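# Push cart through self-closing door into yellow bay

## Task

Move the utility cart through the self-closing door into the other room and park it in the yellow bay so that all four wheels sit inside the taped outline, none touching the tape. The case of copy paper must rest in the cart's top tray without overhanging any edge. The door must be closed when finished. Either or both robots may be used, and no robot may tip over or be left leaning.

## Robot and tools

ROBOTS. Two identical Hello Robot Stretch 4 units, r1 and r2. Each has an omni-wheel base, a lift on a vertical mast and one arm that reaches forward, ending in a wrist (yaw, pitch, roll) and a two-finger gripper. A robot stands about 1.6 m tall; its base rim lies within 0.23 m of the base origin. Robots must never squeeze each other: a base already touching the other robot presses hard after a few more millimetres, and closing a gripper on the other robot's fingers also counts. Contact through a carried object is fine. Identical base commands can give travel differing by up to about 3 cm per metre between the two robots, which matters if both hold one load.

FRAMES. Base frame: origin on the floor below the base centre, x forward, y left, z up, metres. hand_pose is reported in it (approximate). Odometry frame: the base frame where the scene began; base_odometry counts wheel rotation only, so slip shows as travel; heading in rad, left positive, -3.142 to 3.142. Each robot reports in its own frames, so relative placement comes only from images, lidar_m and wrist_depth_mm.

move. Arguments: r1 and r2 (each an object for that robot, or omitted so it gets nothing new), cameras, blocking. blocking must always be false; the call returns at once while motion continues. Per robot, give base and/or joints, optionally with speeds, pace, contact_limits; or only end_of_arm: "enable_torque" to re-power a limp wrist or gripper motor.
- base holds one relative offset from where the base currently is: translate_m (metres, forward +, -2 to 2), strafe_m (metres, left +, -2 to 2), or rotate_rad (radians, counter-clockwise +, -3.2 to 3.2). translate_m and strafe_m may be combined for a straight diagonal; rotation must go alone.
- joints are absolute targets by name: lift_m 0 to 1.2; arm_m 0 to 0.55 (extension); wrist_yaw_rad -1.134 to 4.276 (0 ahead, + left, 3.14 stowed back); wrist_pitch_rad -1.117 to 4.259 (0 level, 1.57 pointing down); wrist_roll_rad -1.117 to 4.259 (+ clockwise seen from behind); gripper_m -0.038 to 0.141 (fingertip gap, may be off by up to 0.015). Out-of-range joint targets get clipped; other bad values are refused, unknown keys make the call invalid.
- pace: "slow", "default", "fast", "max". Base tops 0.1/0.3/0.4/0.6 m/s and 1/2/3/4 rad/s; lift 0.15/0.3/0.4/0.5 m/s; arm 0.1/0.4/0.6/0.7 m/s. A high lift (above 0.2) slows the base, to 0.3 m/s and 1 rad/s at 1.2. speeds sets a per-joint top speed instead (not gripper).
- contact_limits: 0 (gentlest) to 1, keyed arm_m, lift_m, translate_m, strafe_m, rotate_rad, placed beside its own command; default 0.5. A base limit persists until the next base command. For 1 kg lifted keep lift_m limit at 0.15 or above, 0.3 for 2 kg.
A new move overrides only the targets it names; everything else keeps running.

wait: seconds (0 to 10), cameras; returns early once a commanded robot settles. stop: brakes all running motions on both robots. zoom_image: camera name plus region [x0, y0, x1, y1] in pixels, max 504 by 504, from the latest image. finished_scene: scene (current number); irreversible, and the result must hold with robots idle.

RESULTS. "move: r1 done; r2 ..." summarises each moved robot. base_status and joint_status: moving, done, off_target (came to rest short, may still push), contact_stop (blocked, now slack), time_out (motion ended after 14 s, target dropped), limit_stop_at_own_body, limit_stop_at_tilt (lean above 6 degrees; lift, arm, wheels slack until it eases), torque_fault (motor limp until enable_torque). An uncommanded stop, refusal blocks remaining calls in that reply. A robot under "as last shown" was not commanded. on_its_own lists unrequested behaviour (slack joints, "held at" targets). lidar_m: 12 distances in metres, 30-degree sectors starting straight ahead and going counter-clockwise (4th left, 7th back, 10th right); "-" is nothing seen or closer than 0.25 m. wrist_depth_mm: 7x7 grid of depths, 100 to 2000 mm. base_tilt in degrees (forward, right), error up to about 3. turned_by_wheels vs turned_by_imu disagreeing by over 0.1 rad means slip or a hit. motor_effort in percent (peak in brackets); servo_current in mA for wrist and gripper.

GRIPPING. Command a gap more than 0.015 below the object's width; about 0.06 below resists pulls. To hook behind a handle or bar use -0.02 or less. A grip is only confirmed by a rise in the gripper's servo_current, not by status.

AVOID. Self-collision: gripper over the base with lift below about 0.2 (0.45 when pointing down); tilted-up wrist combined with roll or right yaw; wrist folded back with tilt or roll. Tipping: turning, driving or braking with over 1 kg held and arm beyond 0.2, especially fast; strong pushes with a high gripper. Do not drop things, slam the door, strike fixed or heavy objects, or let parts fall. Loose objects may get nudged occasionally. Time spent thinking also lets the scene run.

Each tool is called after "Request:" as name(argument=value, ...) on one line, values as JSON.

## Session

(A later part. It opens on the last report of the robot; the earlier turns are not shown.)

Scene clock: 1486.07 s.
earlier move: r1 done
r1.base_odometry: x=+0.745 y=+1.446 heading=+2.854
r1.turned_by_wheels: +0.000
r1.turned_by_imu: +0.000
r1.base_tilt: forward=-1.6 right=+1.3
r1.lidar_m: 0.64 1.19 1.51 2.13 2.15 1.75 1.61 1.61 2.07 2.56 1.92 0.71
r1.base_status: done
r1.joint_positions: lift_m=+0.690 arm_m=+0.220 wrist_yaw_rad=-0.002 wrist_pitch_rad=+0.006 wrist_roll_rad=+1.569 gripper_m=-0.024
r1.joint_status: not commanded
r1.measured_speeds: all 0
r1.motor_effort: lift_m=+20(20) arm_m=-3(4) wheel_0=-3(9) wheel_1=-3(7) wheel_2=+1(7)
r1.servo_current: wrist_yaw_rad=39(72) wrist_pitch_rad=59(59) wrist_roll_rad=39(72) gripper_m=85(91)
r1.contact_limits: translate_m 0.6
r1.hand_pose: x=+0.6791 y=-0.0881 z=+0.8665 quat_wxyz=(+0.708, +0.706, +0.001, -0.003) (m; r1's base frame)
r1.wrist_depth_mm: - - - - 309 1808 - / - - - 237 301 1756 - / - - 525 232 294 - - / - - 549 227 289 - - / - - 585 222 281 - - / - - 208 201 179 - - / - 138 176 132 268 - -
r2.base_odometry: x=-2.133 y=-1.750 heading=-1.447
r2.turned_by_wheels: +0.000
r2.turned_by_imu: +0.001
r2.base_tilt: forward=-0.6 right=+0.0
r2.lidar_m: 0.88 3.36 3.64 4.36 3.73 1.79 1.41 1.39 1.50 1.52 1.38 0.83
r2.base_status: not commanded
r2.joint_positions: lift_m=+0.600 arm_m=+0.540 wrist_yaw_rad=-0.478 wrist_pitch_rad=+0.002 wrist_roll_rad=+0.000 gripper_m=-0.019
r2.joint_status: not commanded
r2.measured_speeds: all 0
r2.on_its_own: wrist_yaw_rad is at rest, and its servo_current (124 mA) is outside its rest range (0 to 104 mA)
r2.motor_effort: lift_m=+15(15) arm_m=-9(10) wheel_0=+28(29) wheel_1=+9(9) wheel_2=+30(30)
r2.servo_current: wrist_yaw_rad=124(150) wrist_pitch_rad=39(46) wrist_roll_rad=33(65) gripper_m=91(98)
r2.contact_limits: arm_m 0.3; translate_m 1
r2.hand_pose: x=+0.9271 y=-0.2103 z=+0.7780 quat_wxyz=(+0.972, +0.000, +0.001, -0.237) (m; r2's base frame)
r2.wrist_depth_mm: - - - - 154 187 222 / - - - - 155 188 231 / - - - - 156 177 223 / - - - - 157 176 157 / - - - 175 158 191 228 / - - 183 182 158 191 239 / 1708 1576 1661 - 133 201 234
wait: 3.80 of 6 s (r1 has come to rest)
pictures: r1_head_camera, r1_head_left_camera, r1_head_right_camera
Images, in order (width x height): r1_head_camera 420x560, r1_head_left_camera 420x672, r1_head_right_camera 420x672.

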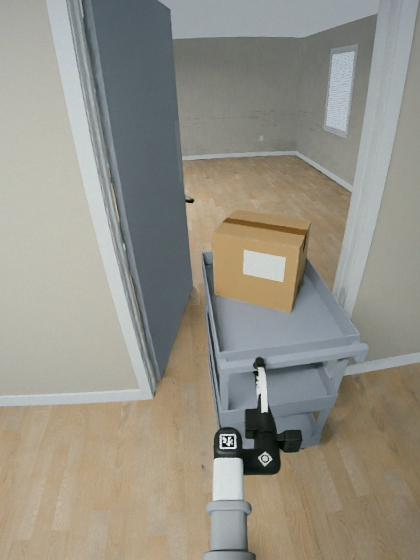

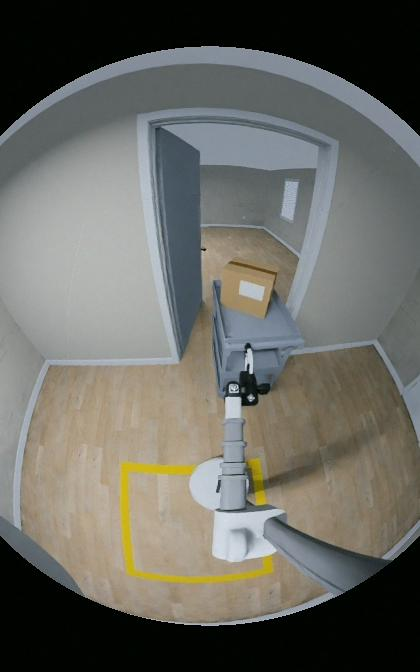

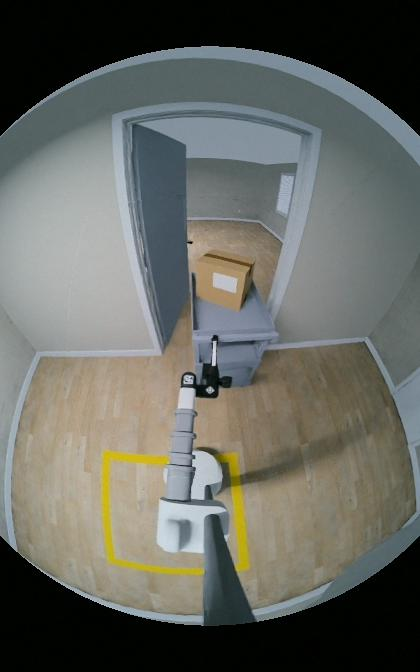

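Request:
move(r1={"base":{"translate_m":-0.3,"strafe_m":0.1},"pace":"slow","contact_limits":{"translate_m":0.6}}, blocking=false, cameras=[])

Request:
wait(seconds=6, cameras=["r1_head_camera","r1_head_left_camera","r1_head_right_camera"])

Scene clock: 1495.03 s.
move: r1 moving
r1.base_odometry: x=+0.756 y=+1.439 heading=+2.853
r1.turned_by_wheels: -0.001
r1.turned_by_imu: -0.001
r1.base_tilt: forward=-1.5 right=+1.3
r1.lidar_m: 0.64 1.19 1.51 2.12 2.16 1.73 1.58 1.60 2.07 2.58 1.95 0.69
r1.base_status: translate_m moving; strafe_m moving
r1.joint_positions: lift_m=+0.690 arm_m=+0.220 wrist_yaw_rad=-0.002 wrist_pitch_rad=+0.006 wrist_roll_rad=+1.569 gripper_m=-0.024
r1.joint_status: not commanded
r1.measured_speeds: translate_m=-0.049 strafe_m=+0.016 rotate_rad=-0.003 lift_m=+0.000 arm_m=+0.000 wrist_yaw_rad=+0.000 wrist_pitch_rad=+0.000 wrist_roll_rad=+0.000
r1.motor_effort: lift_m=+20(20) arm_m=-4(4) wheel_0=-5(10) wheel_1=-4(9) wheel_2=+6(8)
r1.servo_current: wrist_yaw_rad=52(72) wrist_pitch_rad=46(52) wrist_roll_rad=52(52) gripper_m=72(85)
r1.contact_limits: translate_m 0.6
r1.hand_pose: x=+0.6791 y=-0.0881 z=+0.8665 quat_wxyz=(+0.708, +0.706, +0.001, -0.003) (m; r1's base frame)
r1.wrist_depth_mm: - - - - 312 1756 - / - - - - 306 1983 - / - - 530 233 296 - - / - - 549 229 290 - - / - - 585 574 283 - - / - - 207 201 179 - - / - 138 174 133 267 137 -
r2.base_odometry: x=-2.133 y=-1.750 heading=-1.447
r2.turned_by_wheels: +0.000
r2.turned_by_imu: +0.001
r2.base_tilt: forward=-0.6 right=+0.1
r2.lidar_m: 0.88 3.33 3.65 4.39 3.76 1.82 1.43 1.38 1.55 1.51 1.41 0.82
r2.base_status: not commanded
r2.joint_positions: lift_m=+0.600 arm_m=+0.540 wrist_yaw_rad=-0.478 wrist_pitch_rad=+0.002 wrist_roll_rad=+0.000 gripper_m=-0.019
r2.joint_status: not commanded
r2.measured_speeds: all 0
r2.motor_effort: lift_m=+15(15) arm_m=-9(10) wheel_0=+29(29) wheel_1=+8(9) wheel_2=+30(30)
r2.servo_current: wrist_yaw_rad=130(130) wrist_pitch_rad=46(46) wrist_roll_rad=52(59) gripper_m=91(91)
r2.contact_limits: arm_m 0.3; translate_m 1
r2.hand_pose: x=+0.9271 y=-0.2103 z=+0.7780 quat_wxyz=(+0.972, +0.000, +0.001, -0.237) (m; r2's base frame)
r2.wrist_depth_mm: - - - - 154 187 223 / - - - - 155 188 232 / - - - - 156 178 224 / - - - - 157 175 157 / - - - 174 158 191 228 / - - 184 182 158 191 238 / 1808 1537 1661 - 133 200 233
pictures: none
No camera images: "cameras" was empty.

Scene clock: 1498.93 s.
earlier move: r1 done
r1.base_odometry: x=+1.004 y=+1.265 heading=+2.853
r1.turned_by_wheels: +0.000
r1.turned_by_imu: -0.001
r1.base_tilt: forward=-1.6 right=+1.3
r1.lidar_m: 0.63 1.45 1.87 1.99 2.02 1.44 1.33 1.35 1.73 2.67 2.40 0.72
r1.base_status: done
r1.joint_positions: lift_m=+0.690 arm_m=+0.220 wrist_yaw_rad=-0.002 wrist_pitch_rad=+0.006 wrist_roll_rad=+1.569 gripper_m=-0.024
r1.joint_status: not commanded
r1.measured_speeds: all 0
r1.motor_effort: lift_m=+20(20) arm_m=-4(4) wheel_0=-5(12) wheel_1=-3(9) wheel_2=+1(8)
r1.servo_current: wrist_yaw_rad=39(72) wrist_pitch_rad=46(59) wrist_roll_rad=59(65) gripper_m=78(91)
r1.contact_limits: translate_m 0.6
r1.hand_pose: x=+0.6791 y=-0.0881 z=+0.8665 quat_wxyz=(+0.708, +0.706, +0.001, -0.003) (m; r1's base frame)
r1.wrist_depth_mm: - - - - - - - / - - - - - 1808 - / - - - - 878 - - / - - 549 242 307 - - / - - 559 233 290 - - / - 574 207 201 179 - - / - 138 184 151 258 137 -
r2.base_odometry: x=-2.133 y=-1.750 heading=-1.447
r2.turned_by_wheels: +0.000
r2.turned_by_imu: +0.001
r2.base_tilt: forward=-0.7 right=+0.0
r2.lidar_m: 0.88 3.34 3.63 4.40 3.81 1.81 1.43 1.39 1.51 1.51 1.40 0.83
r2.base_status: not commanded
r2.joint_positions: lift_m=+0.600 arm_m=+0.540 wrist_yaw_rad=-0.478 wrist_pitch_rad=+0.002 wrist_roll_rad=+0.000 gripper_m=-0.019
r2.joint_status: not commanded
r2.measured_speeds: all 0
r2.on_its_own: wrist_yaw_rad is at rest, and its servo_current (124 mA) is outside its rest range (0 to 104 mA)
r2.motor_effort: lift_m=+15(15) arm_m=-9(10) wheel_0=+29(29) wheel_1=+9(9) wheel_2=+30(30)
r2.servo_current: wrist_yaw_rad=124(150) wrist_pitch_rad=46(46) wrist_roll_rad=59(65) gripper_m=85(98)
r2.contact_limits: arm_m 0.3; translate_m 1
r2.hand_pose: x=+0.9271 y=-0.2103 z=+0.7780 quat_wxyz=(+0.972, +0.000, +0.001, -0.237) (m; r2's base frame)
r2.wrist_depth_mm: - - - - 155 187 223 / - - - - 155 188 231 / - - - - 156 178 223 / - - - - 156 176 158 / - - - 175 158 191 228 / - - 183 181 158 192 237 / 1756 1576 1708 - 133 200 233
wait: 3.90 of 6 s (r1 has come to rest)
pictures: r1_head_camera, r1_head_left_camera, r1_head_right_camera
Images, in order (width x height): r1_head_camera 420x560, r1_head_left_camera 420x672, r1_head_right_camera 420x672.

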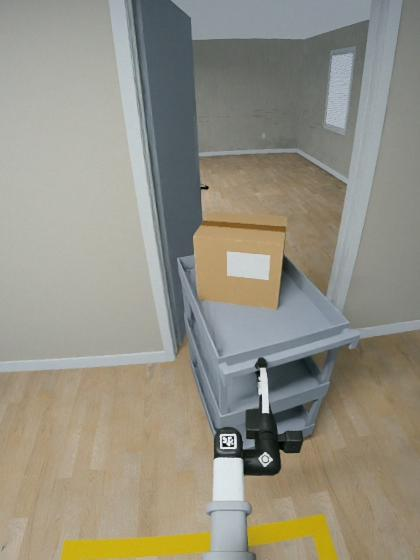

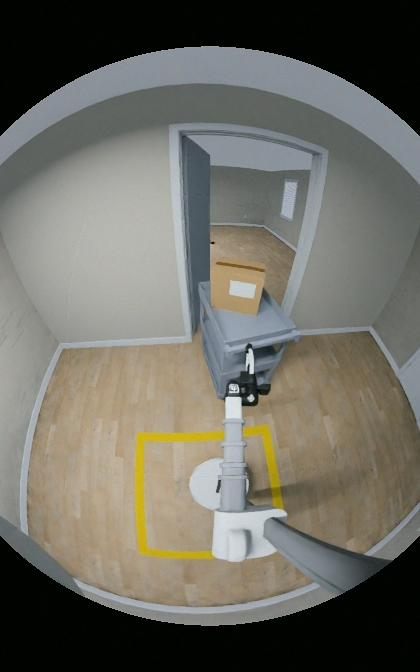

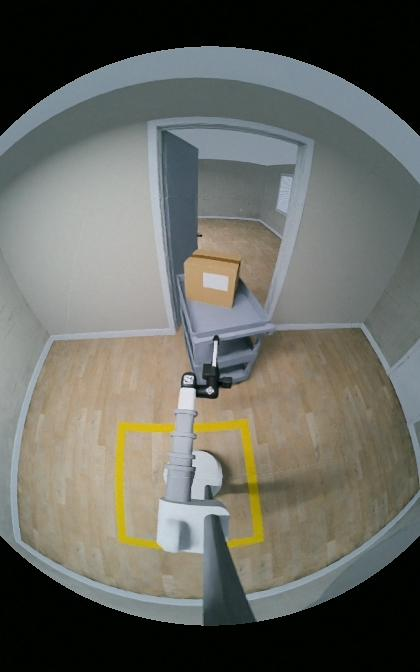

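Request:
move(r1={"base":{"translate_m":-0.35,"strafe_m":0.16},"pace":"slow","contact_limits":{"translate_m":0.6}}, blocking=false, cameras=[])

Request:
wait(seconds=7, cameras=["r1_head_camera","r1_head_left_camera","r1_head_right_camera"])

Scene clock: 1515.00 s.
move: r1 moving
r1.base_odometry: x=+1.014 y=+1.256 heading=+2.852
r1.turned_by_wheels: -0.001
r1.turned_by_imu: -0.002
r1.base_tilt: forward=-1.6 right=+1.3
r1.lidar_m: 0.62 1.46 1.86 1.98 2.00 1.44 1.30 1.33 1.73 2.71 2.39 0.72
r1.base_status: translate_m moving; strafe_m moving
r1.joint_positions: lift_m=+0.690 arm_m=+0.220 wrist_yaw_rad=-0.002 wrist_pitch_rad=+0.006 wrist_roll_rad=+1.569 gripper_m=-0.024
r1.joint_status: not commanded
r1.measured_speeds: translate_m=-0.049 strafe_m=+0.023 rotate_rad=-0.002 lift_m=+0.000 arm_m=+0.000 wrist_yaw_rad=+0.000 wrist_pitch_rad=+0.000 wrist_roll_rad=+0.000
r1.motor_effort: lift_m=+20(20) arm_m=-4(4) wheel_0=-10(11) wheel_1=-5(5) wheel_2=+5(7)
r1.servo_current: wrist_yaw_rad=46(59) wrist_pitch_rad=46(59) wrist_roll_rad=33(72) gripper_m=78(85)
r1.contact_limits: translate_m 0.6
r1.hand_pose: x=+0.6791 y=-0.0881 z=+0.8665 quat_wxyz=(+0.708, +0.706, +0.001, -0.003) (m; r1's base frame)
r1.wrist_depth_mm: - - - - - - - / - - - - - 1808 - / - - - - - - - / - - 549 247 309 - - / - - 564 233 291 - - / - 574 206 200 180 - - / - 137 597 152 263 136 -
r2.base_odometry: x=-2.133 y=-1.750 heading=-1.447
r2.turned_by_wheels: +0.000
r2.turned_by_imu: +0.002
r2.base_tilt: forward=-0.6 right=+0.0
r2.lidar_m: 0.89 3.35 3.66 4.35 3.77 1.77 1.42 1.40 1.53 1.50 1.41 0.82
r2.base_status: not commanded
r2.joint_positions: lift_m=+0.600 arm_m=+0.540 wrist_yaw_rad=-0.478 wrist_pitch_rad=+0.002 wrist_roll_rad=+0.000 gripper_m=-0.019
r2.joint_status: not commanded
r2.measured_speeds: all 0
r2.motor_effort: lift_m=+15(15) arm_m=-9(10) wheel_0=+29(29) wheel_1=+9(9) wheel_2=+30(30)
r2.servo_current: wrist_yaw_rad=137(137) wrist_pitch_rad=39(46) wrist_roll_rad=39(59) gripper_m=85(91)
r2.contact_limits: arm_m 0.3; translate_m 1
r2.hand_pose: x=+0.9271 y=-0.2103 z=+0.7780 quat_wxyz=(+0.972, +0.000, +0.001, -0.237) (m; r2's base frame)
r2.wrist_depth_mm: - - - - 154 187 223 / - - - - 155 188 231 / - - - - 156 178 224 / - - - - 157 176 157 / - - - 175 158 191 228 / - - 183 182 158 191 238 / 1708 1576 1661 - 133 200 233
pictures: none
No camera images: "cameras" was empty.

Scene clock: 1519.53 s.
earlier move: r1 done
r1.base_odometry: x=+1.293 y=+1.012 heading=+2.853
r1.turned_by_wheels: +0.000
r1.turned_by_imu: +0.000
r1.base_tilt: forward=-1.6 right=+1.2
r1.lidar_m: 0.62 1.78 1.96 1.79 1.66 1.09 0.96 1.03 1.29 2.74 2.92 0.74
r1.base_status: done
r1.joint_positions: lift_m=+0.690 arm_m=+0.220 wrist_yaw_rad=-0.002 wrist_pitch_rad=+0.006 wrist_roll_rad=+1.569 gripper_m=-0.024
r1.joint_status: not commanded
r1.measured_speeds: all 0
r1.motor_effort: lift_m=+20(20) arm_m=-4(4) wheel_0=-4(13) wheel_1=-2(7) wheel_2=+1(7)
r1.servo_current: wrist_yaw_rad=65(78) wrist_pitch_rad=39(59) wrist_roll_rad=46(78) gripper_m=85(85)
r1.contact_limits: translate_m 0.6
r1.hand_pose: x=+0.6791 y=-0.0881 z=+0.8665 quat_wxyz=(+0.708, +0.706, +0.001, -0.003) (m; r1's base frame)
r1.wrist_depth_mm: - - - - 427 436 436 / - - - - - 1708 - / - - - - - - - / - - 676 544 327 - - / - - 554 554 297 - - / - 559 206 201 180 - - / - 138 564 152 257 137 -
r2.base_odometry: x=-2.133 y=-1.750 heading=-1.447
r2.turned_by_wheels: +0.000
r2.turned_by_imu: +0.001
r2.base_tilt: forward=-0.6 right=+0.0
r2.lidar_m: 0.88 3.33 3.66 4.39 3.72 1.82 1.41 1.39 1.53 1.51 1.39 0.82
r2.base_status: not commanded
r2.joint_positions: lift_m=+0.600 arm_m=+0.540 wrist_yaw_rad=-0.478 wrist_pitch_rad=+0.002 wrist_roll_rad=+0.000 gripper_m=-0.019
r2.joint_status: not commanded
r2.measured_speeds: all 0
r2.on_its_own: wrist_yaw_rad is at rest, and its servo_current (130 mA) is outside its rest range (0 to 104 mA)
r2.motor_effort: lift_m=+15(15) arm_m=-9(10) wheel_0=+28(29) wheel_1=+9(9) wheel_2=+30(30)
r2.servo_current: wrist_yaw_rad=130(143) wrist_pitch_rad=39(46) wrist_roll_rad=39(65) gripper_m=85(98)
r2.contact_limits: arm_m 0.3; translate_m 1
r2.hand_pose: x=+0.9271 y=-0.2103 z=+0.7780 quat_wxyz=(+0.972, +0.000, +0.001, -0.237) (m; r2's base frame)
r2.wrist_depth_mm: - - - - 154 187 222 / - - - - 155 189 232 / - - - - 156 178 223 / - - - - 156 175 157 / - - - 174 158 191 228 / - - 183 182 158 193 238 / 1756 1537 1661 - 133 200 233
wait: 4.53 of 7 s (r1 has come to rest)
pictures: r1_head_camera, r1_head_left_camera, r1_head_right_camera
Images, in order (width x height): r1_head_camera 420x560, r1_head_left_camera 420x672, r1_head_right_camera 420x672.

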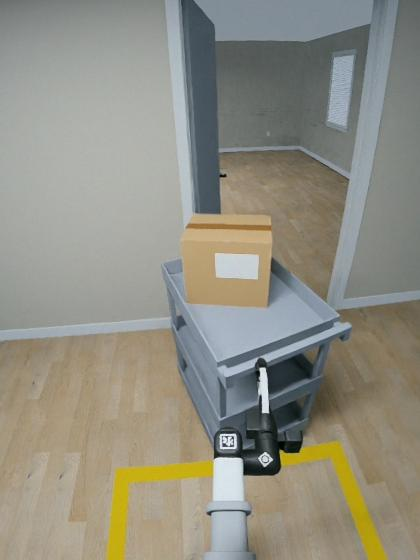

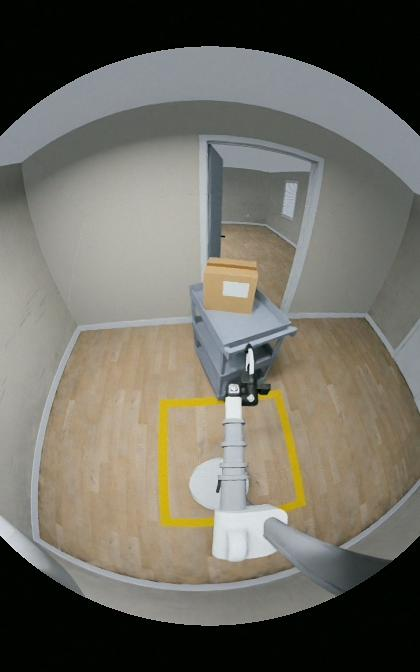

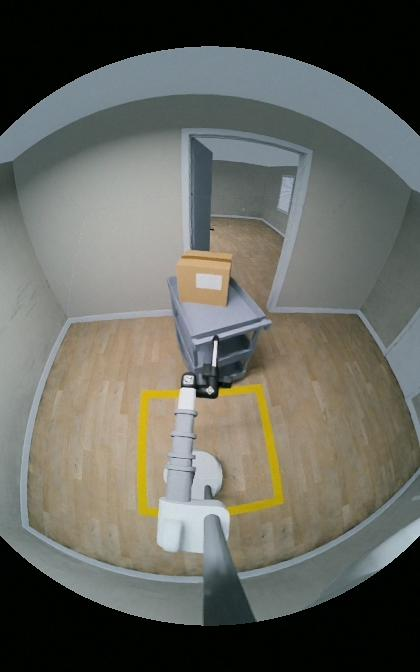

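Request:
move(r1={"base":{"translate_m":-0.45},"pace":"slow","contact_limits":{"translate_m":0.6}}, blocking=false, cameras=[])

Request:
wait(seconds=7, cameras=["r1_head_camera","r1_head_left_camera","r1_head_right_camera"])

Scene clock: 1538.43 s.
move: r1 moving
r1.base_odometry: x=+1.305 y=+1.008 heading=+2.852
r1.turned_by_wheels: +0.000
r1.turned_by_imu: -0.002
r1.base_tilt: forward=-1.6 right=+1.3
r1.lidar_m: 0.61 1.81 1.95 1.79 1.64 1.07 0.98 1.00 1.28 2.73 2.93 0.74
r1.base_status: translate_m moving
r1.joint_positions: lift_m=+0.690 arm_m=+0.220 wrist_yaw_rad=-0.002 wrist_pitch_rad=+0.006 wrist_roll_rad=+1.569 gripper_m=-0.024
r1.joint_status: not commanded
r1.measured_speeds: translate_m=-0.048 strafe_m=+0.000 rotate_rad=+0.000 lift_m=+0.000 arm_m=+0.000 wrist_yaw_rad=+0.000 wrist_pitch_rad=+0.000 wrist_roll_rad=+0.000
r1.motor_effort: lift_m=+20(20) arm_m=-4(4) wheel_0=-6(9) wheel_1=-8(8) wheel_2=+7(7)
r1.servo_current: wrist_yaw_rad=65(65) wrist_pitch_rad=46(52) wrist_roll_rad=46(65) gripper_m=78(85)
r1.contact_limits: translate_m 0.6
r1.hand_pose: x=+0.6791 y=-0.0881 z=+0.8665 quat_wxyz=(+0.708, +0.706, +0.001, -0.003) (m; r1's base frame)
r1.wrist_depth_mm: - - - - 424 439 436 / - - - - - 1756 - / - - - - - - - / - - 621 554 327 - - / - - 559 559 297 - - / - 559 206 202 180 - - / - 137 569 153 256 136 -
r2.base_odometry: x=-2.133 y=-1.750 heading=-1.447
r2.turned_by_wheels: +0.000
r2.turned_by_imu: +0.003
r2.base_tilt: forward=-0.7 right=+0.0
r2.lidar_m: 0.88 3.33 3.63 4.39 3.76 1.81 1.42 1.38 1.53 1.49 1.42 0.83
r2.base_status: not commanded
r2.joint_positions: lift_m=+0.600 arm_m=+0.540 wrist_yaw_rad=-0.478 wrist_pitch_rad=+0.002 wrist_roll_rad=+0.000 gripper_m=-0.019
r2.joint_status: not commanded
r2.measured_speeds: all 0
r2.motor_effort: lift_m=+15(15) arm_m=-9(9) wheel_0=+28(29) wheel_1=+9(9) wheel_2=+30(30)
r2.servo_current: wrist_yaw_rad=124(150) wrist_pitch_rad=39(46) wrist_roll_rad=59(59) gripper_m=91(91)
r2.contact_limits: arm_m 0.3; translate_m 1
r2.hand_pose: x=+0.9271 y=-0.2103 z=+0.7780 quat_wxyz=(+0.972, +0.000, +0.001, -0.237) (m; r2's base frame)
r2.wrist_depth_mm: - - - - 154 187 223 / - - - - 155 187 230 / - - - - 156 178 223 / - - - - 157 176 157 / - - - 175 158 191 228 / - - 183 182 158 192 238 / 1756 1537 1618 - 134 200 234
pictures: none
No camera images: "cameras" was empty.

Scene clock: 1543.70 s.
earlier move: r1 done
r1.base_odometry: x=+1.725 y=+0.884 heading=+2.852
r1.turned_by_wheels: +0.000
r1.turned_by_imu: +0.000
r1.base_tilt: forward=-1.6 right=+1.3
r1.lidar_m: 0.94 2.25 1.88 1.72 0.95 0.60 0.53 0.57 0.74 1.56 2.99 1.19
r1.base_status: done
r1.joint_positions: lift_m=+0.690 arm_m=+0.220 wrist_yaw_rad=+0.002 wrist_pitch_rad=+0.003 wrist_roll_rad=+1.569 gripper_m=-0.024
r1.joint_status: not commanded
r1.measured_speeds: all 0
r1.motor_effort: lift_m=+20(20) arm_m=-4(4) wheel_0=-3(9) wheel_1=-2(8) wheel_2=+1(10)
r1.servo_current: wrist_yaw_rad=46(78) wrist_pitch_rad=39(52) wrist_roll_rad=39(72) gripper_m=52(85)
r1.contact_limits: translate_m 0.6
r1.hand_pose: x=+0.6795 y=-0.0869 z=+0.8673 quat_wxyz=(+0.708, +0.706, +0.002, +0.000) (m; r1's base frame)
r1.wrist_depth_mm: - - - - - 1708 1205 / 1863 - - - - 1618 1255 / 1863 - - - - 768 1308 / 1808 - - 976 - 668 - / 1808 - 878 891 - - - / - - 186 198 171 - 580 / - - 165 180 147 - 1229
r2.base_odometry: x=-2.133 y=-1.750 heading=-1.447
r2.turned_by_wheels: +0.000
r2.turned_by_imu: +0.001
r2.base_tilt: forward=-0.6 right=+0.0
r2.lidar_m: 0.86 3.34 3.64 4.40 3.73 1.80 1.41 1.39 1.52 1.51 1.39 0.83
r2.base_status: not commanded
r2.joint_positions: lift_m=+0.600 arm_m=+0.540 wrist_yaw_rad=-0.478 wrist_pitch_rad=+0.002 wrist_roll_rad=+0.000 gripper_m=-0.019
r2.joint_status: not commanded
r2.measured_speeds: all 0
r2.on_its_own: wrist_yaw_rad is at rest, and its servo_current (124 mA) is outside its rest range (0 to 104 mA)
r2.motor_effort: lift_m=+15(15) arm_m=-9(10) wheel_0=+29(29) wheel_1=+8(9) wheel_2=+29(30)
r2.servo_current: wrist_yaw_rad=124(150) wrist_pitch_rad=39(52) wrist_roll_rad=33(65) gripper_m=98(98)
r2.contact_limits: arm_m 0.3; translate_m 1
r2.hand_pose: x=+0.9271 y=-0.2103 z=+0.7780 quat_wxyz=(+0.972, +0.000, +0.001, -0.237) (m; r2's base frame)
r2.wrist_depth_mm: - - - - 154 187 222 / - - - - 155 188 232 / - - - - 156 178 224 / - - - - 157 175 157 / - - - 175 158 191 228 / - - 183 182 158 193 237 / 1756 1576 1661 - 133 200 234
wait: 5.27 of 7 s (r1 has come to rest)
pictures: r1_head_camera, r1_head_left_camera, r1_head_right_camera
Images, in order (width x height): r1_head_camera 420x560, r1_head_left_camera 420x672, r1_head_right_camera 420x672.

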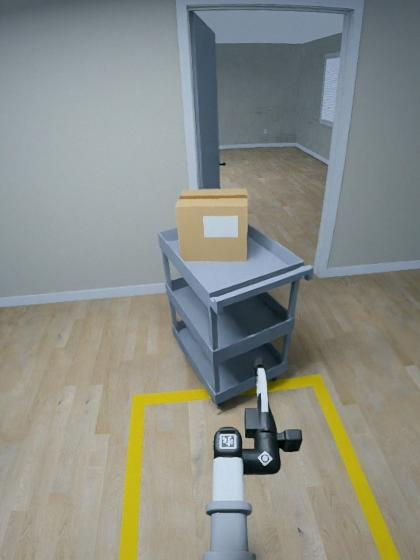

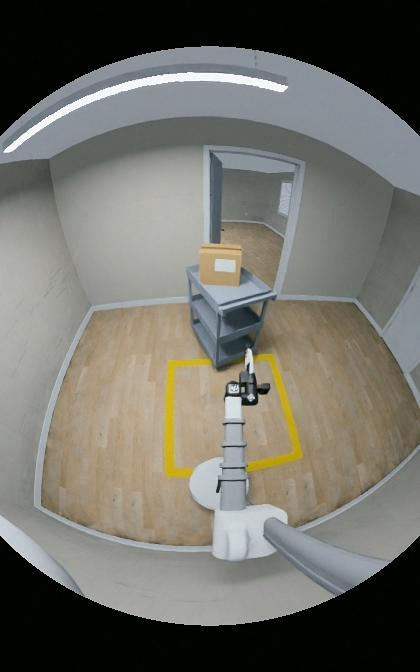

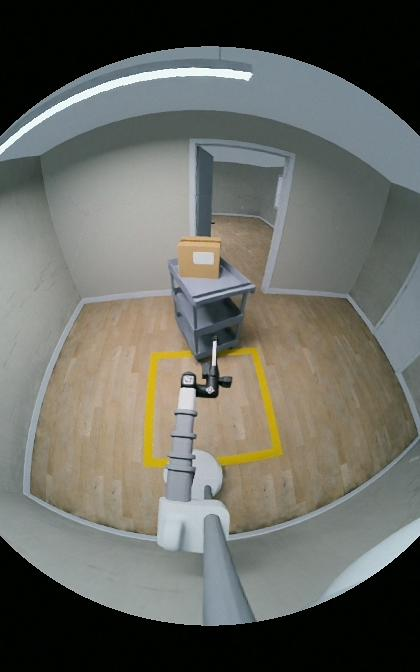

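Request:
move(r1={"base":{"rotate_rad":0.13},"joints":{"gripper_m":0.11}}, blocking=false, cameras=[])

Request:
wait(seconds=3, cameras=[])

Request:
move(r1={"base":{"translate_m":0.18,"strafe_m":-0.215}}, blocking=false, cameras=[])

Request:
wait(seconds=4, cameras=["r1_head_camera","r1_wrist_camera"])

Scene clock: 1560.60 s.
move: r1 moving
r1.base_odometry: x=+1.725 y=+0.884 heading=+2.982
r1.turned_by_wheels: +0.130
r1.turned_by_imu: +0.129
r1.base_tilt: forward=-1.5 right=+1.3
r1.lidar_m: 0.95 2.31 1.81 1.75 0.80 0.57 0.54 0.58 0.84 2.32 3.09 1.03
r1.base_status: rotate_rad moving
r1.joint_positions: lift_m=+0.690 arm_m=+0.220 wrist_yaw_rad=+0.002 wrist_pitch_rad=+0.003 wrist_roll_rad=+1.569 gripper_m=+0.001
r1.joint_status: gripper_m moving
r1.measured_speeds: translate_m=-0.001 strafe_m=+0.000 rotate_rad=+0.044 lift_m=+0.000 arm_m=+0.000 wrist_yaw_rad=+0.000 wrist_pitch_rad=+0.000 wrist_roll_rad=+0.000
r1.motor_effort: lift_m=+20(20) arm_m=-4(4) wheel_0=-4(9) wheel_1=-1(7) wheel_2=-1(7)
r1.servo_current: wrist_yaw_rad=33(59) wrist_pitch_rad=39(46) wrist_roll_rad=46(65) gripper_m=78(78)
r1.hand_pose: x=+0.6794 y=-0.0869 z=+0.8673 quat_wxyz=(+0.708, +0.706, +0.002, +0.000) (m; r1's base frame)
r1.wrist_depth_mm: 1708 - - 723 - 715 1205 / 1808 - - - - 654 - / 1756 - - 621 - - - / 1756 - 891 574 - - 585 / - - 904 699 - - - / - - 185 202 179 1618 1229 / - 131 164 145 145 1499 1255
r2.base_odometry: x=-2.133 y=-1.750 heading=-1.447
r2.turned_by_wheels: +0.000
r2.turned_by_imu: +0.002
r2.base_tilt: forward=-0.6 right=+0.0
r2.lidar_m: 0.87 3.35 3.64 4.39 3.76 1.79 1.42 1.41 1.52 1.49 1.39 0.82
r2.base_status: not commanded
r2.joint_positions: lift_m=+0.600 arm_m=+0.540 wrist_yaw_rad=-0.478 wrist_pitch_rad=+0.002 wrist_roll_rad=+0.000 gripper_m=-0.019
r2.joint_status: not commanded
r2.measured_speeds: all 0
r2.motor_effort: lift_m=+15(15) arm_m=-9(10) wheel_0=+29(29) wheel_1=+9(9) wheel_2=+30(30)
r2.servo_current: wrist_yaw_rad=130(143) wrist_pitch_rad=33(46) wrist_roll_rad=46(59) gripper_m=91(98)
r2.contact_limits: arm_m 0.3; translate_m 1
r2.hand_pose: x=+0.9271 y=-0.2103 z=+0.7780 quat_wxyz=(+0.972, +0.000, +0.001, -0.237) (m; r2's base frame)
r2.wrist_depth_mm: - - - - 154 187 223 / - - - - 156 188 231 / - - - - 156 178 224 / - - - - 157 175 157 / - - - 174 158 191 228 / - - 183 182 158 191 238 / 1708 1618 1661 - 133 200 234
pictures: none
No camera images: "cameras" was empty.

Scene clock: 1562.17 s.
earlier move: r1 done
r1.base_odometry: x=+1.725 y=+0.884 heading=+2.982
r1.turned_by_wheels: +0.000
r1.turned_by_imu: +0.000
r1.base_tilt: forward=-1.6 right=+1.3
r1.lidar_m: 0.95 2.29 1.81 1.74 0.81 0.57 0.55 0.58 0.86 2.34 3.10 1.05
r1.base_status: done
r1.joint_positions: lift_m=+0.690 arm_m=+0.220 wrist_yaw_rad=+0.002 wrist_pitch_rad=+0.003 wrist_roll_rad=+1.569 gripper_m=+0.110
r1.joint_status: all done
r1.measured_speeds: all 0
r1.motor_effort: lift_m=+20(20) arm_m=-4(4) wheel_0=-2(9) wheel_1=-1(7) wheel_2=-1(7)
r1.servo_current: wrist_yaw_rad=46(59) wrist_pitch_rad=46(52) wrist_roll_rad=46(65) gripper_m=39(91)
r1.hand_pose: x=+0.6794 y=-0.0869 z=+0.8673 quat_wxyz=(+0.708, +0.706, +0.002, +0.000) (m; r1's base frame)
r1.wrist_depth_mm: 1808 - - 715 - 707 1205 / 1756 - - - - 661 - / 1863 - - 615 - - - / 1708 - 866 580 - - 585 / - - 904 891 - - - / - 190 183 - 188 1499 1255 / - - - 136 - 1537 1255
r2.base_odometry: x=-2.133 y=-1.750 heading=-1.447
r2.turned_by_wheels: +0.000
r2.turned_by_imu: +0.000
r2.base_tilt: forward=-0.6 right=+0.1
r2.lidar_m: 0.88 3.33 3.65 4.37 3.79 1.79 1.40 1.39 1.53 1.50 1.40 0.83
r2.base_status: not commanded
r2.joint_positions: lift_m=+0.600 arm_m=+0.540 wrist_yaw_rad=-0.478 wrist_pitch_rad=+0.002 wrist_roll_rad=+0.000 gripper_m=-0.019
r2.joint_status: not commanded
r2.measured_speeds: all 0
r2.on_its_own: wrist_yaw_rad is at rest, and its servo_current (124 mA) is outside its rest range (0 to 104 mA)
r2.motor_effort: lift_m=+15(15) arm_m=-9(10) wheel_0=+29(29) wheel_1=+9(9) wheel_2=+30(30)
r2.servo_current: wrist_yaw_rad=124(143) wrist_pitch_rad=39(46) wrist_roll_rad=52(72) gripper_m=91(98)
r2.contact_limits: arm_m 0.3; translate_m 1
r2.hand_pose: x=+0.9271 y=-0.2103 z=+0.7780 quat_wxyz=(+0.972, +0.000, +0.001, -0.237) (m; r2's base frame)
r2.wrist_depth_mm: - - - - 154 187 223 / - - - - 155 188 231 / - - - - 156 178 223 / - - - - 157 175 158 / - - - 174 158 190 228 / - - 183 182 158 192 237 / 1808 1537 1661 - 134 200 234
wait: 1.57 of 3 s (r1 has come to rest)
pictures: none
No camera images: "cameras" was empty.

Scene clock: 1562.67 s.
move: r1 moving
r1.base_odometry: x=+1.708 y=+0.911 heading=+2.982
r1.turned_by_wheels: +0.000
r1.turned_by_imu: +0.000
r1.base_tilt: forward=-1.6 right=+1.2
r1.lidar_m: 0.92 2.28 1.84 1.77 0.83 0.60 0.56 0.59 0.85 2.38 3.07 1.03
r1.base_status: translate_m moving; strafe_m moving
r1.joint_positions: lift_m=+0.690 arm_m=+0.220 wrist_yaw_rad=+0.002 wrist_pitch_rad=+0.003 wrist_roll_rad=+1.569 gripper_m=+0.110
r1.joint_status: not commanded
r1.measured_speeds: translate_m=+0.078 strafe_m=-0.095 rotate_rad=-0.003 lift_m=+0.000 arm_m=+0.000 wrist_yaw_rad=+0.000 wrist_pitch_rad=+0.000 wrist_roll_rad=+0.000
r1.motor_effort: lift_m=+20(20) arm_m=-4(4) wheel_0=+8(10) wheel_1=-5(6) wheel_2=-7(7)
r1.servo_current: wrist_yaw_rad=33(72) wrist_pitch_rad=46(52) wrist_roll_rad=59(65) gripper_m=46(46)
r1.hand_pose: x=+0.6794 y=-0.0869 z=+0.8673 quat_wxyz=(+0.708, +0.706, +0.002, +0.000) (m; r1's base frame)
r1.wrist_depth_mm: 1756 - - 707 - 691 1205 / 1708 - - - - 640 1229 / 1756 - - 609 - - 603 / 1808 - 854 569 - - 580 / - - 878 676 - - - / - 191 183 - 189 1499 1255 / - - - 136 - 1499 1229
r2.base_odometry: x=-2.133 y=-1.750 heading=-1.447
r2.turned_by_wheels: +0.000
r2.turned_by_imu: +0.000
r2.base_tilt: forward=-0.7 right=+0.1
r2.lidar_m: 0.86 3.35 3.64 4.39 3.77 1.80 1.42 1.41 1.52 1.50 1.41 0.82
r2.base_status: not commanded
r2.joint_positions: lift_m=+0.600 arm_m=+0.540 wrist_yaw_rad=-0.478 wrist_pitch_rad=+0.002 wrist_roll_rad=+0.000 gripper_m=-0.019
r2.joint_status: not commanded
r2.measured_speeds: all 0
r2.motor_effort: lift_m=+15(15) arm_m=-9(10) wheel_0=+29(29) wheel_1=+9(9) wheel_2=+30(30)
r2.servo_current: wrist_yaw_rad=130(137) wrist_pitch_rad=39(39) wrist_roll_rad=46(59) gripper_m=91(98)
r2.contact_limits: arm_m 0.3; translate_m 1
r2.hand_pose: x=+0.9271 y=-0.2103 z=+0.7780 quat_wxyz=(+0.972, +0.000, +0.001, -0.237) (m; r2's base frame)
r2.wrist_depth_mm: - - - - 154 187 221 / - - - - 155 188 232 / - - - - 156 178 224 / - - - - 157 176 157 / - - - 175 158 191 228 / - - 183 182 158 192 237 / 1756 1537 1661 - 133 201 233
pictures: none
No camera images: "cameras" was empty.

Scene clock: 1564.57 s.
earlier move: r1 done
r1.base_odometry: x=+1.581 y=+1.125 heading=+2.982
r1.turned_by_wheels: +0.000
r1.turned_by_imu: -0.001
r1.base_tilt: forward=-1.6 right=+1.3
r1.lidar_m: 0.78 2.12 2.05 1.96 1.08 0.77 0.73 0.79 1.09 2.76 2.86 0.97
r1.base_status: done
r1.joint_positions: lift_m=+0.690 arm_m=+0.220 wrist_yaw_rad=+0.002 wrist_pitch_rad=+0.003 wrist_roll_rad=+1.569 gripper_m=+0.110
r1.joint_status: not commanded
r1.measured_speeds: all 0
r1.motor_effort: lift_m=+20(20) arm_m=-4(4) wheel_0=+0(11) wheel_1=-1(7) wheel_2=+0(8)
r1.servo_current: wrist_yaw_rad=46(72) wrist_pitch_rad=46(52) wrist_roll_rad=46(65) gripper_m=39(52)
r1.hand_pose: x=+0.6794 y=-0.0869 z=+0.8673 quat_wxyz=(+0.708, +0.706, +0.002, +0.000) (m; r1's base frame)
r1.wrist_depth_mm: - - - - - 1661 1182 / - - - 530 - 1499 1160 / - - - - - 1921 512 / - - - - - - - / 1576 - 691 683 459 - - / - 191 699 699 194 - - / - - 723 142 - - -
r2.base_odometry: x=-2.133 y=-1.750 heading=-1.447
r2.turned_by_wheels: +0.000
r2.turned_by_imu: +0.000
r2.base_tilt: forward=-0.7 right=+0.0
r2.lidar_m: 0.88 3.35 3.63 4.39 3.75 1.79 1.42 1.39 1.52 1.51 1.37 0.83
r2.base_status: not commanded
r2.joint_positions: lift_m=+0.600 arm_m=+0.540 wrist_yaw_rad=-0.478 wrist_pitch_rad=+0.002 wrist_roll_rad=+0.000 gripper_m=-0.019
r2.joint_status: not commanded
r2.measured_speeds: all 0
r2.on_its_own: wrist_yaw_rad is at rest, and its servo_current (130 mA) is outside its rest range (0 to 104 mA)
r2.motor_effort: lift_m=+15(15) arm_m=-9(10) wheel_0=+29(29) wheel_1=+9(9) wheel_2=+30(30)
r2.servo_current: wrist_yaw_rad=130(137) wrist_pitch_rad=46(52) wrist_roll_rad=46(59) gripper_m=98(98)
r2.contact_limits: arm_m 0.3; translate_m 1
r2.hand_pose: x=+0.9271 y=-0.2103 z=+0.7780 quat_wxyz=(+0.972, +0.000, +0.001, -0.237) (m; r2's base frame)
r2.wrist_depth_mm: - - - - 155 187 222 / - - - - 155 189 231 / - - - - 156 178 223 / - - - - 157 176 157 / - - - 175 158 191 228 / - - 183 183 158 192 239 / 1756 1537 1618 - 133 200 234
wait: 1.90 of 4 s (r1 has come to rest)
pictures: r1_head_camera, r1_wrist_camera
Images, in order (width x height): r1_head_camera 420x560, r1_wrist_camera 616x392.

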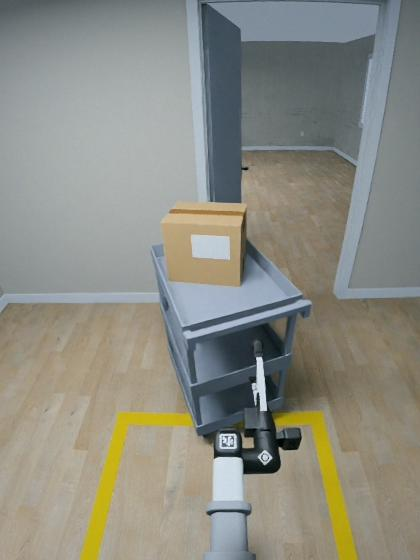

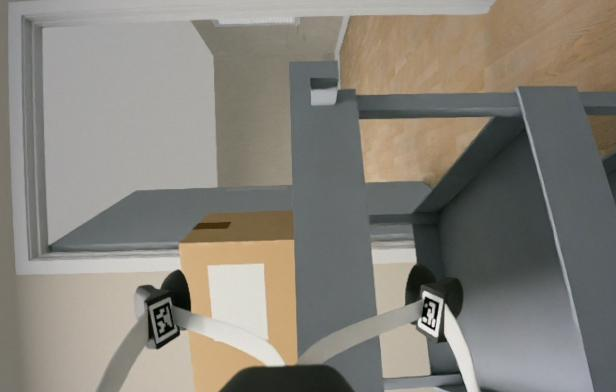

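Request:
move(r1={"base":{"translate_m":0.21},"pace":"slow","contact_limits":{"translate_m":0.3}}, blocking=false, cameras=[])

Request:
wait(seconds=5, cameras=["r1_head_camera","r1_wrist_camera"])

Scene clock: 1569.40 s.
move: r1 moving
r1.base_odometry: x=+1.569 y=+1.127 heading=+2.982
r1.turned_by_wheels: +0.000
r1.turned_by_imu: +0.000
r1.base_tilt: forward=-1.6 right=+1.3
r1.lidar_m: 0.75 2.12 2.01 1.96 1.06 0.77 0.75 0.80 1.08 2.77 2.86 0.94
r1.base_status: translate_m moving
r1.joint_positions: lift_m=+0.690 arm_m=+0.220 wrist_yaw_rad=+0.002 wrist_pitch_rad=+0.003 wrist_roll_rad=+1.569 gripper_m=+0.110
r1.joint_status: not commanded
r1.measured_speeds: translate_m=+0.049 strafe_m=+0.001 rotate_rad=+0.002 lift_m=+0.000 arm_m=+0.000 wrist_yaw_rad=+0.000 wrist_pitch_rad=+0.000 wrist_roll_rad=+0.000
r1.motor_effort: lift_m=+20(20) arm_m=-4(4) wheel_0=+5(5) wheel_1=+6(8) wheel_2=-6(7)
r1.servo_current: wrist_yaw_rad=52(59) wrist_pitch_rad=46(52) wrist_roll_rad=52(65) gripper_m=39(46)
r1.contact_limits: translate_m 0.3
r1.hand_pose: x=+0.6794 y=-0.0869 z=+0.8673 quat_wxyz=(+0.708, +0.706, +0.002, +0.000) (m; r1's base frame)
r1.wrist_depth_mm: - - - - - 1756 1182 / - - - 512 - 1499 1118 / - - - - - 1863 504 / - - - - - - - / 1576 - 676 676 449 - - / - 191 691 691 193 - - / - - 715 142 - - -
r2.base_odometry: x=-2.133 y=-1.750 heading=-1.447
r2.turned_by_wheels: +0.000
r2.turned_by_imu: +0.001
r2.base_tilt: forward=-0.6 right=+0.1
r2.lidar_m: 0.87 3.34 3.63 4.37 3.75 1.80 1.42 1.40 1.52 1.48 1.41 0.83
r2.base_status: not commanded
r2.joint_positions: lift_m=+0.600 arm_m=+0.540 wrist_yaw_rad=-0.478 wrist_pitch_rad=+0.002 wrist_roll_rad=+0.000 gripper_m=-0.019
r2.joint_status: not commanded
r2.measured_speeds: all 0
r2.motor_effort: lift_m=+15(15) arm_m=-9(9) wheel_0=+29(29) wheel_1=+9(9) wheel_2=+30(30)
r2.servo_current: wrist_yaw_rad=137(143) wrist_pitch_rad=46(46) wrist_roll_rad=46(59) gripper_m=91(98)
r2.contact_limits: arm_m 0.3; translate_m 1
r2.hand_pose: x=+0.9271 y=-0.2103 z=+0.7780 quat_wxyz=(+0.972, +0.000, +0.001, -0.237) (m; r2's base frame)
r2.wrist_depth_mm: - - - - 154 187 224 / - - - - 155 187 231 / - - - - 156 178 224 / - - - - 156 176 157 / - - - 174 157 191 229 / - - 183 182 158 192 237 / 1756 1537 1661 - 134 201 233
pictures: none
No camera images: "cameras" was empty.

Scene clock: 1572.30 s.
earlier move: r1 done
r1.base_odometry: x=+1.374 y=+1.158 heading=+2.982
r1.turned_by_wheels: +0.000
r1.turned_by_imu: +0.000
r1.base_tilt: forward=-1.6 right=+1.3
r1.lidar_m: 0.56 0.87 2.03 1.94 1.35 0.98 0.93 0.99 1.41 2.76 2.60 0.69
r1.base_status: done
r1.joint_positions: lift_m=+0.690 arm_m=+0.220 wrist_yaw_rad=+0.002 wrist_pitch_rad=+0.003 wrist_roll_rad=+1.569 gripper_m=+0.110
r1.joint_status: not commanded
r1.measured_speeds: all 0
r1.motor_effort: lift_m=+20(20) arm_m=-4(4) wheel_0=+3(8) wheel_1=+3(8) wheel_2=-1(7)
r1.servo_current: wrist_yaw_rad=46(78) wrist_pitch_rad=39(52) wrist_roll_rad=33(65) gripper_m=46(46)
r1.contact_limits: translate_m 0.3
r1.hand_pose: x=+0.6794 y=-0.0869 z=+0.8673 quat_wxyz=(+0.708, +0.706, +0.002, +0.000) (m; r1's base frame)
r1.wrist_depth_mm: - - - - 330 1397 1078 / - - - - 315 1537 452 / - - - - 294 1756 - / - - - - 276 1863 - / - 480 517 263 260 - - / - 195 480 484 197 - - / - 189 500 142 236 - -
r2.base_odometry: x=-2.133 y=-1.750 heading=-1.447
r2.turned_by_wheels: +0.000
r2.turned_by_imu: +0.000
r2.base_tilt: forward=-0.7 right=+0.0
r2.lidar_m: 0.88 3.34 3.63 4.39 3.78 1.82 1.40 1.38 1.52 1.53 1.41 0.84
r2.base_status: not commanded
r2.joint_positions: lift_m=+0.600 arm_m=+0.540 wrist_yaw_rad=-0.478 wrist_pitch_rad=+0.002 wrist_roll_rad=+0.000 gripper_m=-0.019
r2.joint_status: not commanded
r2.measured_speeds: all 0
r2.on_its_own: wrist_yaw_rad is at rest, and its servo_current (150 mA) is outside its rest range (0 to 104 mA)
r2.motor_effort: lift_m=+15(15) arm_m=-9(10) wheel_0=+29(29) wheel_1=+9(9) wheel_2=+30(30)
r2.servo_current: wrist_yaw_rad=150(150) wrist_pitch_rad=46(46) wrist_roll_rad=59(65) gripper_m=85(104)
r2.contact_limits: arm_m 0.3; translate_m 1
r2.hand_pose: x=+0.9271 y=-0.2103 z=+0.7780 quat_wxyz=(+0.972, +0.000, +0.001, -0.237) (m; r2's base frame)
r2.wrist_depth_mm: - - - - 154 187 222 / - - - - 155 188 231 / - - - - 156 178 224 / - - - - 156 175 158 / - - - 175 158 191 229 / - - 183 182 158 192 238 / 1708 1576 1661 - 133 200 232
wait: 2.90 of 5 s (r1 has come to rest)
pictures: r1_head_camera, r1_wrist_camera
Images, in order (width x height): r1_head_camera 420x560, r1_wrist_camera 616x392.

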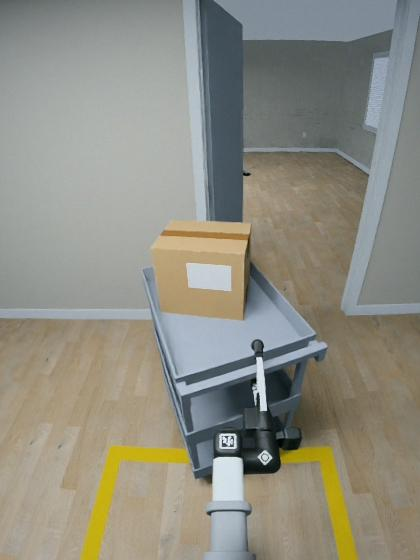

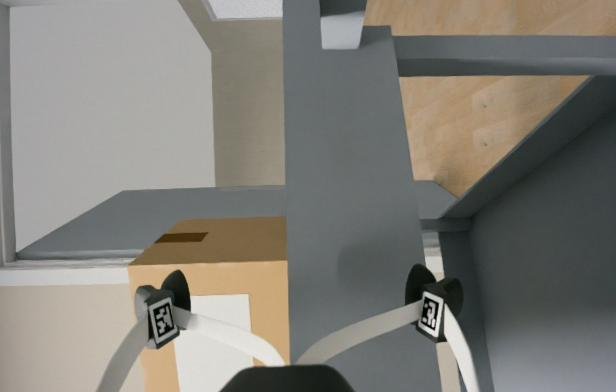

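Request:
move(r1={"base":{"translate_m":0.02},"pace":"slow","contact_limits":{"translate_m":0.3}}, blocking=false, cameras=[])

Request:
wait(seconds=1.5, cameras=[])

Request:
move(r1={"joints":{"gripper_m":-0.03}}, blocking=false, cameras=[])

Request:
wait(seconds=3, cameras=["r1_head_camera"])

Scene clock: 1580.27 s.
move: r1 moving
r1.base_odometry: x=+1.362 y=+1.160 heading=+2.983
r1.turned_by_wheels: +0.000
r1.turned_by_imu: +0.000
r1.base_tilt: forward=-1.5 right=+1.3
r1.lidar_m: 0.54 0.81 2.03 1.94 1.37 1.00 0.95 1.00 1.41 2.75 2.59 0.69
r1.base_status: translate_m moving
r1.joint_positions: lift_m=+0.690 arm_m=+0.220 wrist_yaw_rad=+0.002 wrist_pitch_rad=+0.003 wrist_roll_rad=+1.569 gripper_m=+0.110
r1.joint_status: not commanded
r1.measured_speeds: translate_m=+0.044 strafe_m=+0.001 rotate_rad=+0.003 lift_m=+0.000 arm_m=+0.000 wrist_yaw_rad=+0.000 wrist_pitch_rad=+0.000 wrist_roll_rad=+0.000
r1.motor_effort: lift_m=+20(20) arm_m=-4(4) wheel_0=+3(6) wheel_1=+5(7) wheel_2=-6(7)
r1.servo_current: wrist_yaw_rad=59(65) wrist_pitch_rad=39(46) wrist_roll_rad=46(52) gripper_m=46(46)
r1.contact_limits: translate_m 0.3
r1.hand_pose: x=+0.6794 y=-0.0869 z=+0.8673 quat_wxyz=(+0.708, +0.706, +0.002, +0.000) (m; r1's base frame)
r1.wrist_depth_mm: - - - - 317 1366 1078 / - - - - 301 1618 1229 / - - - - 281 1756 - / - - - 668 260 1921 - / - 477 512 466 250 - - / - 197 469 184 211 - - / - 180 488 142 227 - -
r2.base_odometry: x=-2.133 y=-1.750 heading=-1.447
r2.turned_by_wheels: +0.000
r2.turned_by_imu: +0.001
r2.base_tilt: forward=-0.6 right=+0.1
r2.lidar_m: 0.88 3.34 3.63 4.36 3.76 1.81 1.41 1.36 1.55 1.50 1.38 0.82
r2.base_status: not commanded
r2.joint_positions: lift_m=+0.600 arm_m=+0.540 wrist_yaw_rad=-0.478 wrist_pitch_rad=+0.002 wrist_roll_rad=+0.000 gripper_m=-0.019
r2.joint_status: not commanded
r2.measured_speeds: all 0
r2.motor_effort: lift_m=+15(15) arm_m=-9(10) wheel_0=+29(29) wheel_1=+9(9) wheel_2=+30(30)
r2.servo_current: wrist_yaw_rad=117(143) wrist_pitch_rad=39(46) wrist_roll_rad=52(52) gripper_m=98(98)
r2.contact_limits: arm_m 0.3; translate_m 1
r2.hand_pose: x=+0.9271 y=-0.2103 z=+0.7780 quat_wxyz=(+0.972, +0.000, +0.001, -0.237) (m; r2's base frame)
r2.wrist_depth_mm: - - - - 154 187 223 / - - - - 154 187 231 / - - - - 156 178 223 / - - - - 157 175 158 / - - - 174 158 190 228 / - - 183 182 158 192 238 / 1756 1537 1661 - 134 200 234
pictures: none
No camera images: "cameras" was empty.

Scene clock: 1580.93 s.
earlier move: r1 done
r1.base_odometry: x=+1.354 y=+1.161 heading=+2.983
r1.turned_by_wheels: +0.000
r1.turned_by_imu: +0.000
r1.base_tilt: forward=-1.6 right=+1.3
r1.lidar_m: 0.53 0.81 2.04 1.95 1.36 0.99 0.95 1.02 1.44 2.76 2.58 0.70
r1.base_status: done
r1.joint_positions: lift_m=+0.690 arm_m=+0.220 wrist_yaw_rad=+0.002 wrist_pitch_rad=+0.003 wrist_roll_rad=+1.569 gripper_m=+0.110
r1.joint_status: not commanded
r1.measured_speeds: all 0
r1.motor_effort: lift_m=+20(20) arm_m=-3(4) wheel_0=+4(6) wheel_1=+2(7) wheel_2=-3(7)
r1.servo_current: wrist_yaw_rad=39(72) wrist_pitch_rad=39(46) wrist_roll_rad=46(59) gripper_m=46(46)
r1.contact_limits: translate_m 0.3
r1.hand_pose: x=+0.6794 y=-0.0869 z=+0.8673 quat_wxyz=(+0.708, +0.706, +0.002, +0.000) (m; r1's base frame)
r1.wrist_depth_mm: - - - 251 - 1576 1160 / - - - - 315 330 332 / - - - - 286 1756 1255 / - - - - 263 1921 - / - - 574 480 250 - - / - 198 459 183 211 - - / - 190 473 142 225 - -
r2.base_odometry: x=-2.133 y=-1.750 heading=-1.447
r2.turned_by_wheels: +0.000
r2.turned_by_imu: +0.000
r2.base_tilt: forward=-0.6 right=+0.0
r2.lidar_m: 0.85 3.34 3.63 4.39 3.77 1.78 1.41 1.38 1.52 1.51 1.39 0.80
r2.base_status: not commanded
r2.joint_positions: lift_m=+0.600 arm_m=+0.540 wrist_yaw_rad=-0.478 wrist_pitch_rad=+0.002 wrist_roll_rad=+0.000 gripper_m=-0.019
r2.joint_status: not commanded
r2.measured_speeds: all 0
r2.on_its_own: wrist_yaw_rad is at rest, and its servo_current (117 mA) is outside its rest range (0 to 104 mA)
r2.motor_effort: lift_m=+15(15) arm_m=-9(10) wheel_0=+29(29) wheel_1=+9(9) wheel_2=+30(30)
r2.servo_current: wrist_yaw_rad=117(143) wrist_pitch_rad=39(46) wrist_roll_rad=52(59) gripper_m=98(98)
r2.contact_limits: arm_m 0.3; translate_m 1
r2.hand_pose: x=+0.9271 y=-0.2103 z=+0.7780 quat_wxyz=(+0.972, +0.000, +0.001, -0.237) (m; r2's base frame)
r2.wrist_depth_mm: - - - - 154 187 223 / - - - - 155 189 232 / - - - - 156 178 223 / - - - - 157 175 157 / - - - 175 157 192 227 / - - 183 182 158 191 238 / 1708 1576 1708 - 133 200 232
wait: 0.67 of 1.5 s (r1 has come to rest)
pictures: none
No camera images: "cameras" was empty.

Scene clock: 1581.43 s.
move: r1 moving
r1.base_odometry: x=+1.354 y=+1.161 heading=+2.983
r1.turned_by_wheels: +0.000
r1.turned_by_imu: +0.000
r1.base_tilt: forward=-1.6 right=+1.2
r1.lidar_m: 0.56 0.79 2.00 1.94 1.37 0.99 0.95 1.00 1.43 2.74 2.57 0.69
r1.base_status: not commanded
r1.joint_positions: lift_m=+0.690 arm_m=+0.220 wrist_yaw_rad=+0.002 wrist_pitch_rad=+0.003 wrist_roll_rad=+1.569 gripper_m=+0.095
r1.joint_status: gripper_m moving
r1.measured_speeds: all 0
r1.motor_effort: lift_m=+20(20) arm_m=-4(4) wheel_0=+5(5) wheel_1=+2(3) wheel_2=-3(3)
r1.servo_current: wrist_yaw_rad=46(52) wrist_pitch_rad=33(46) wrist_roll_rad=52(59) gripper_m=104(104)
r1.contact_limits: translate_m 0.3
r1.hand_pose: x=+0.6794 y=-0.0869 z=+0.8673 quat_wxyz=(+0.708, +0.706, +0.002, +0.000) (m; r1's base frame)
r1.wrist_depth_mm: - - - - - 1708 1205 / - - - - 314 325 324 / - - - - 285 1756 1229 / - - - - 263 1863 - / - 521 574 480 251 - - / - 459 216 183 197 - - / - 160 469 140 226 - -
r2.base_odometry: x=-2.133 y=-1.750 heading=-1.447
r2.turned_by_wheels: +0.000
r2.turned_by_imu: +0.000
r2.base_tilt: forward=-0.7 right=+0.0
r2.lidar_m: 0.87 3.34 3.62 4.38 3.74 1.80 1.43 1.40 1.53 1.50 1.40 0.83
r2.base_status: not commanded
r2.joint_positions: lift_m=+0.600 arm_m=+0.540 wrist_yaw_rad=-0.478 wrist_pitch_rad=+0.002 wrist_roll_rad=+0.000 gripper_m=-0.019
r2.joint_status: not commanded
r2.measured_speeds: all 0
r2.motor_effort: lift_m=+15(15) arm_m=-9(10) wheel_0=+29(29) wheel_1=+9(9) wheel_2=+30(30)
r2.servo_current: wrist_yaw_rad=137(143) wrist_pitch_rad=39(46) wrist_roll_rad=52(59) gripper_m=91(91)
r2.contact_limits: arm_m 0.3; translate_m 1
r2.hand_pose: x=+0.9271 y=-0.2103 z=+0.7780 quat_wxyz=(+0.972, +0.000, +0.001, -0.237) (m; r2's base frame)
r2.wrist_depth_mm: - - - - 154 187 222 / - - - - 155 188 230 / - - - - 156 178 224 / - - - - 156 176 157 / - - - 175 158 191 228 / - - 183 182 158 191 237 / 1756 1537 1661 - 133 200 234
pictures: none
No camera images: "cameras" was empty.

Scene clock: 1583.03 s.
earlier move: r1 done
r1.base_odometry: x=+1.354 y=+1.161 heading=+2.982
r1.turned_by_wheels: +0.000
r1.turned_by_imu: +0.000
r1.base_tilt: forward=-1.6 right=+1.3
r1.lidar_m: 0.53 0.74 2.05 1.95 1.38 1.01 0.95 1.02 1.42 2.74 2.60 0.65
r1.base_status: not commanded
r1.joint_positions: lift_m=+0.690 arm_m=+0.220 wrist_yaw_rad=+0.001 wrist_pitch_rad=+0.004 wrist_roll_rad=+1.569 gripper_m=-0.029
r1.joint_status: all done
r1.measured_speeds: all 0
r1.motor_effort: lift_m=+20(20) arm_m=-4(4) wheel_0=+4(5) wheel_1=+2(3) wheel_2=-3(3)
r1.servo_current: wrist_yaw_rad=52(72) wrist_pitch_rad=46(52) wrist_roll_rad=65(65) gripper_m=72(182)
r1.contact_limits: translate_m 0.3
r1.hand_pose: x=+0.6794 y=-0.0872 z=+0.8671 quat_wxyz=(+0.708, +0.706, +0.002, -0.001) (m; r1's base frame)
r1.wrist_depth_mm: - - - - 309 1499 1078 / - - - - 293 1499 1182 / - - - - 268 1708 1281 / - - - 256 255 1756 - / - 500 539 183 240 - - / - 452 186 188 183 - - / - 144 469 163 216 135 -
r2.base_odometry: x=-2.133 y=-1.750 heading=-1.447
r2.turned_by_wheels: +0.000
r2.turned_by_imu: +0.000
r2.base_tilt: forward=-0.7 right=+0.0
r2.lidar_m: 0.91 3.32 3.62 4.37 3.76 1.82 1.41 1.39 1.53 1.52 1.39 0.83
r2.base_status: not commanded
r2.joint_positions: lift_m=+0.600 arm_m=+0.540 wrist_yaw_rad=-0.478 wrist_pitch_rad=+0.002 wrist_roll_rad=+0.000 gripper_m=-0.019
r2.joint_status: not commanded
r2.measured_speeds: all 0
r2.on_its_own: wrist_yaw_rad is at rest, and its servo_current (130 mA) is outside its rest range (0 to 104 mA)
r2.motor_effort: lift_m=+15(15) arm_m=-9(10) wheel_0=+29(29) wheel_1=+9(9) wheel_2=+30(30)
r2.servo_current: wrist_yaw_rad=130(143) wrist_pitch_rad=39(46) wrist_roll_rad=52(59) gripper_m=85(98)
r2.contact_limits: arm_m 0.3; translate_m 1
r2.hand_pose: x=+0.9271 y=-0.2103 z=+0.7780 quat_wxyz=(+0.972, +0.000, +0.001, -0.237) (m; r2's base frame)
r2.wrist_depth_mm: - - - - 155 187 223 / - - - - 155 188 231 / - - - - 156 178 224 / - - - - 157 176 157 / - - - 175 158 191 228 / - - 183 182 158 192 238 / 1756 1576 1708 - 133 200 233
wait: 1.60 of 3 s (r1 has come to rest)
pictures: r1_head_camera
Images, in order (width x height): r1_head_camera 420x560.

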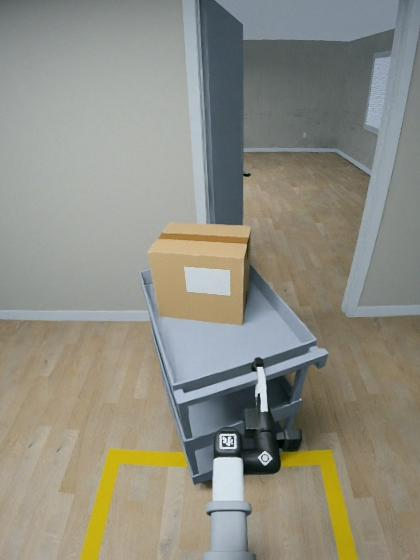

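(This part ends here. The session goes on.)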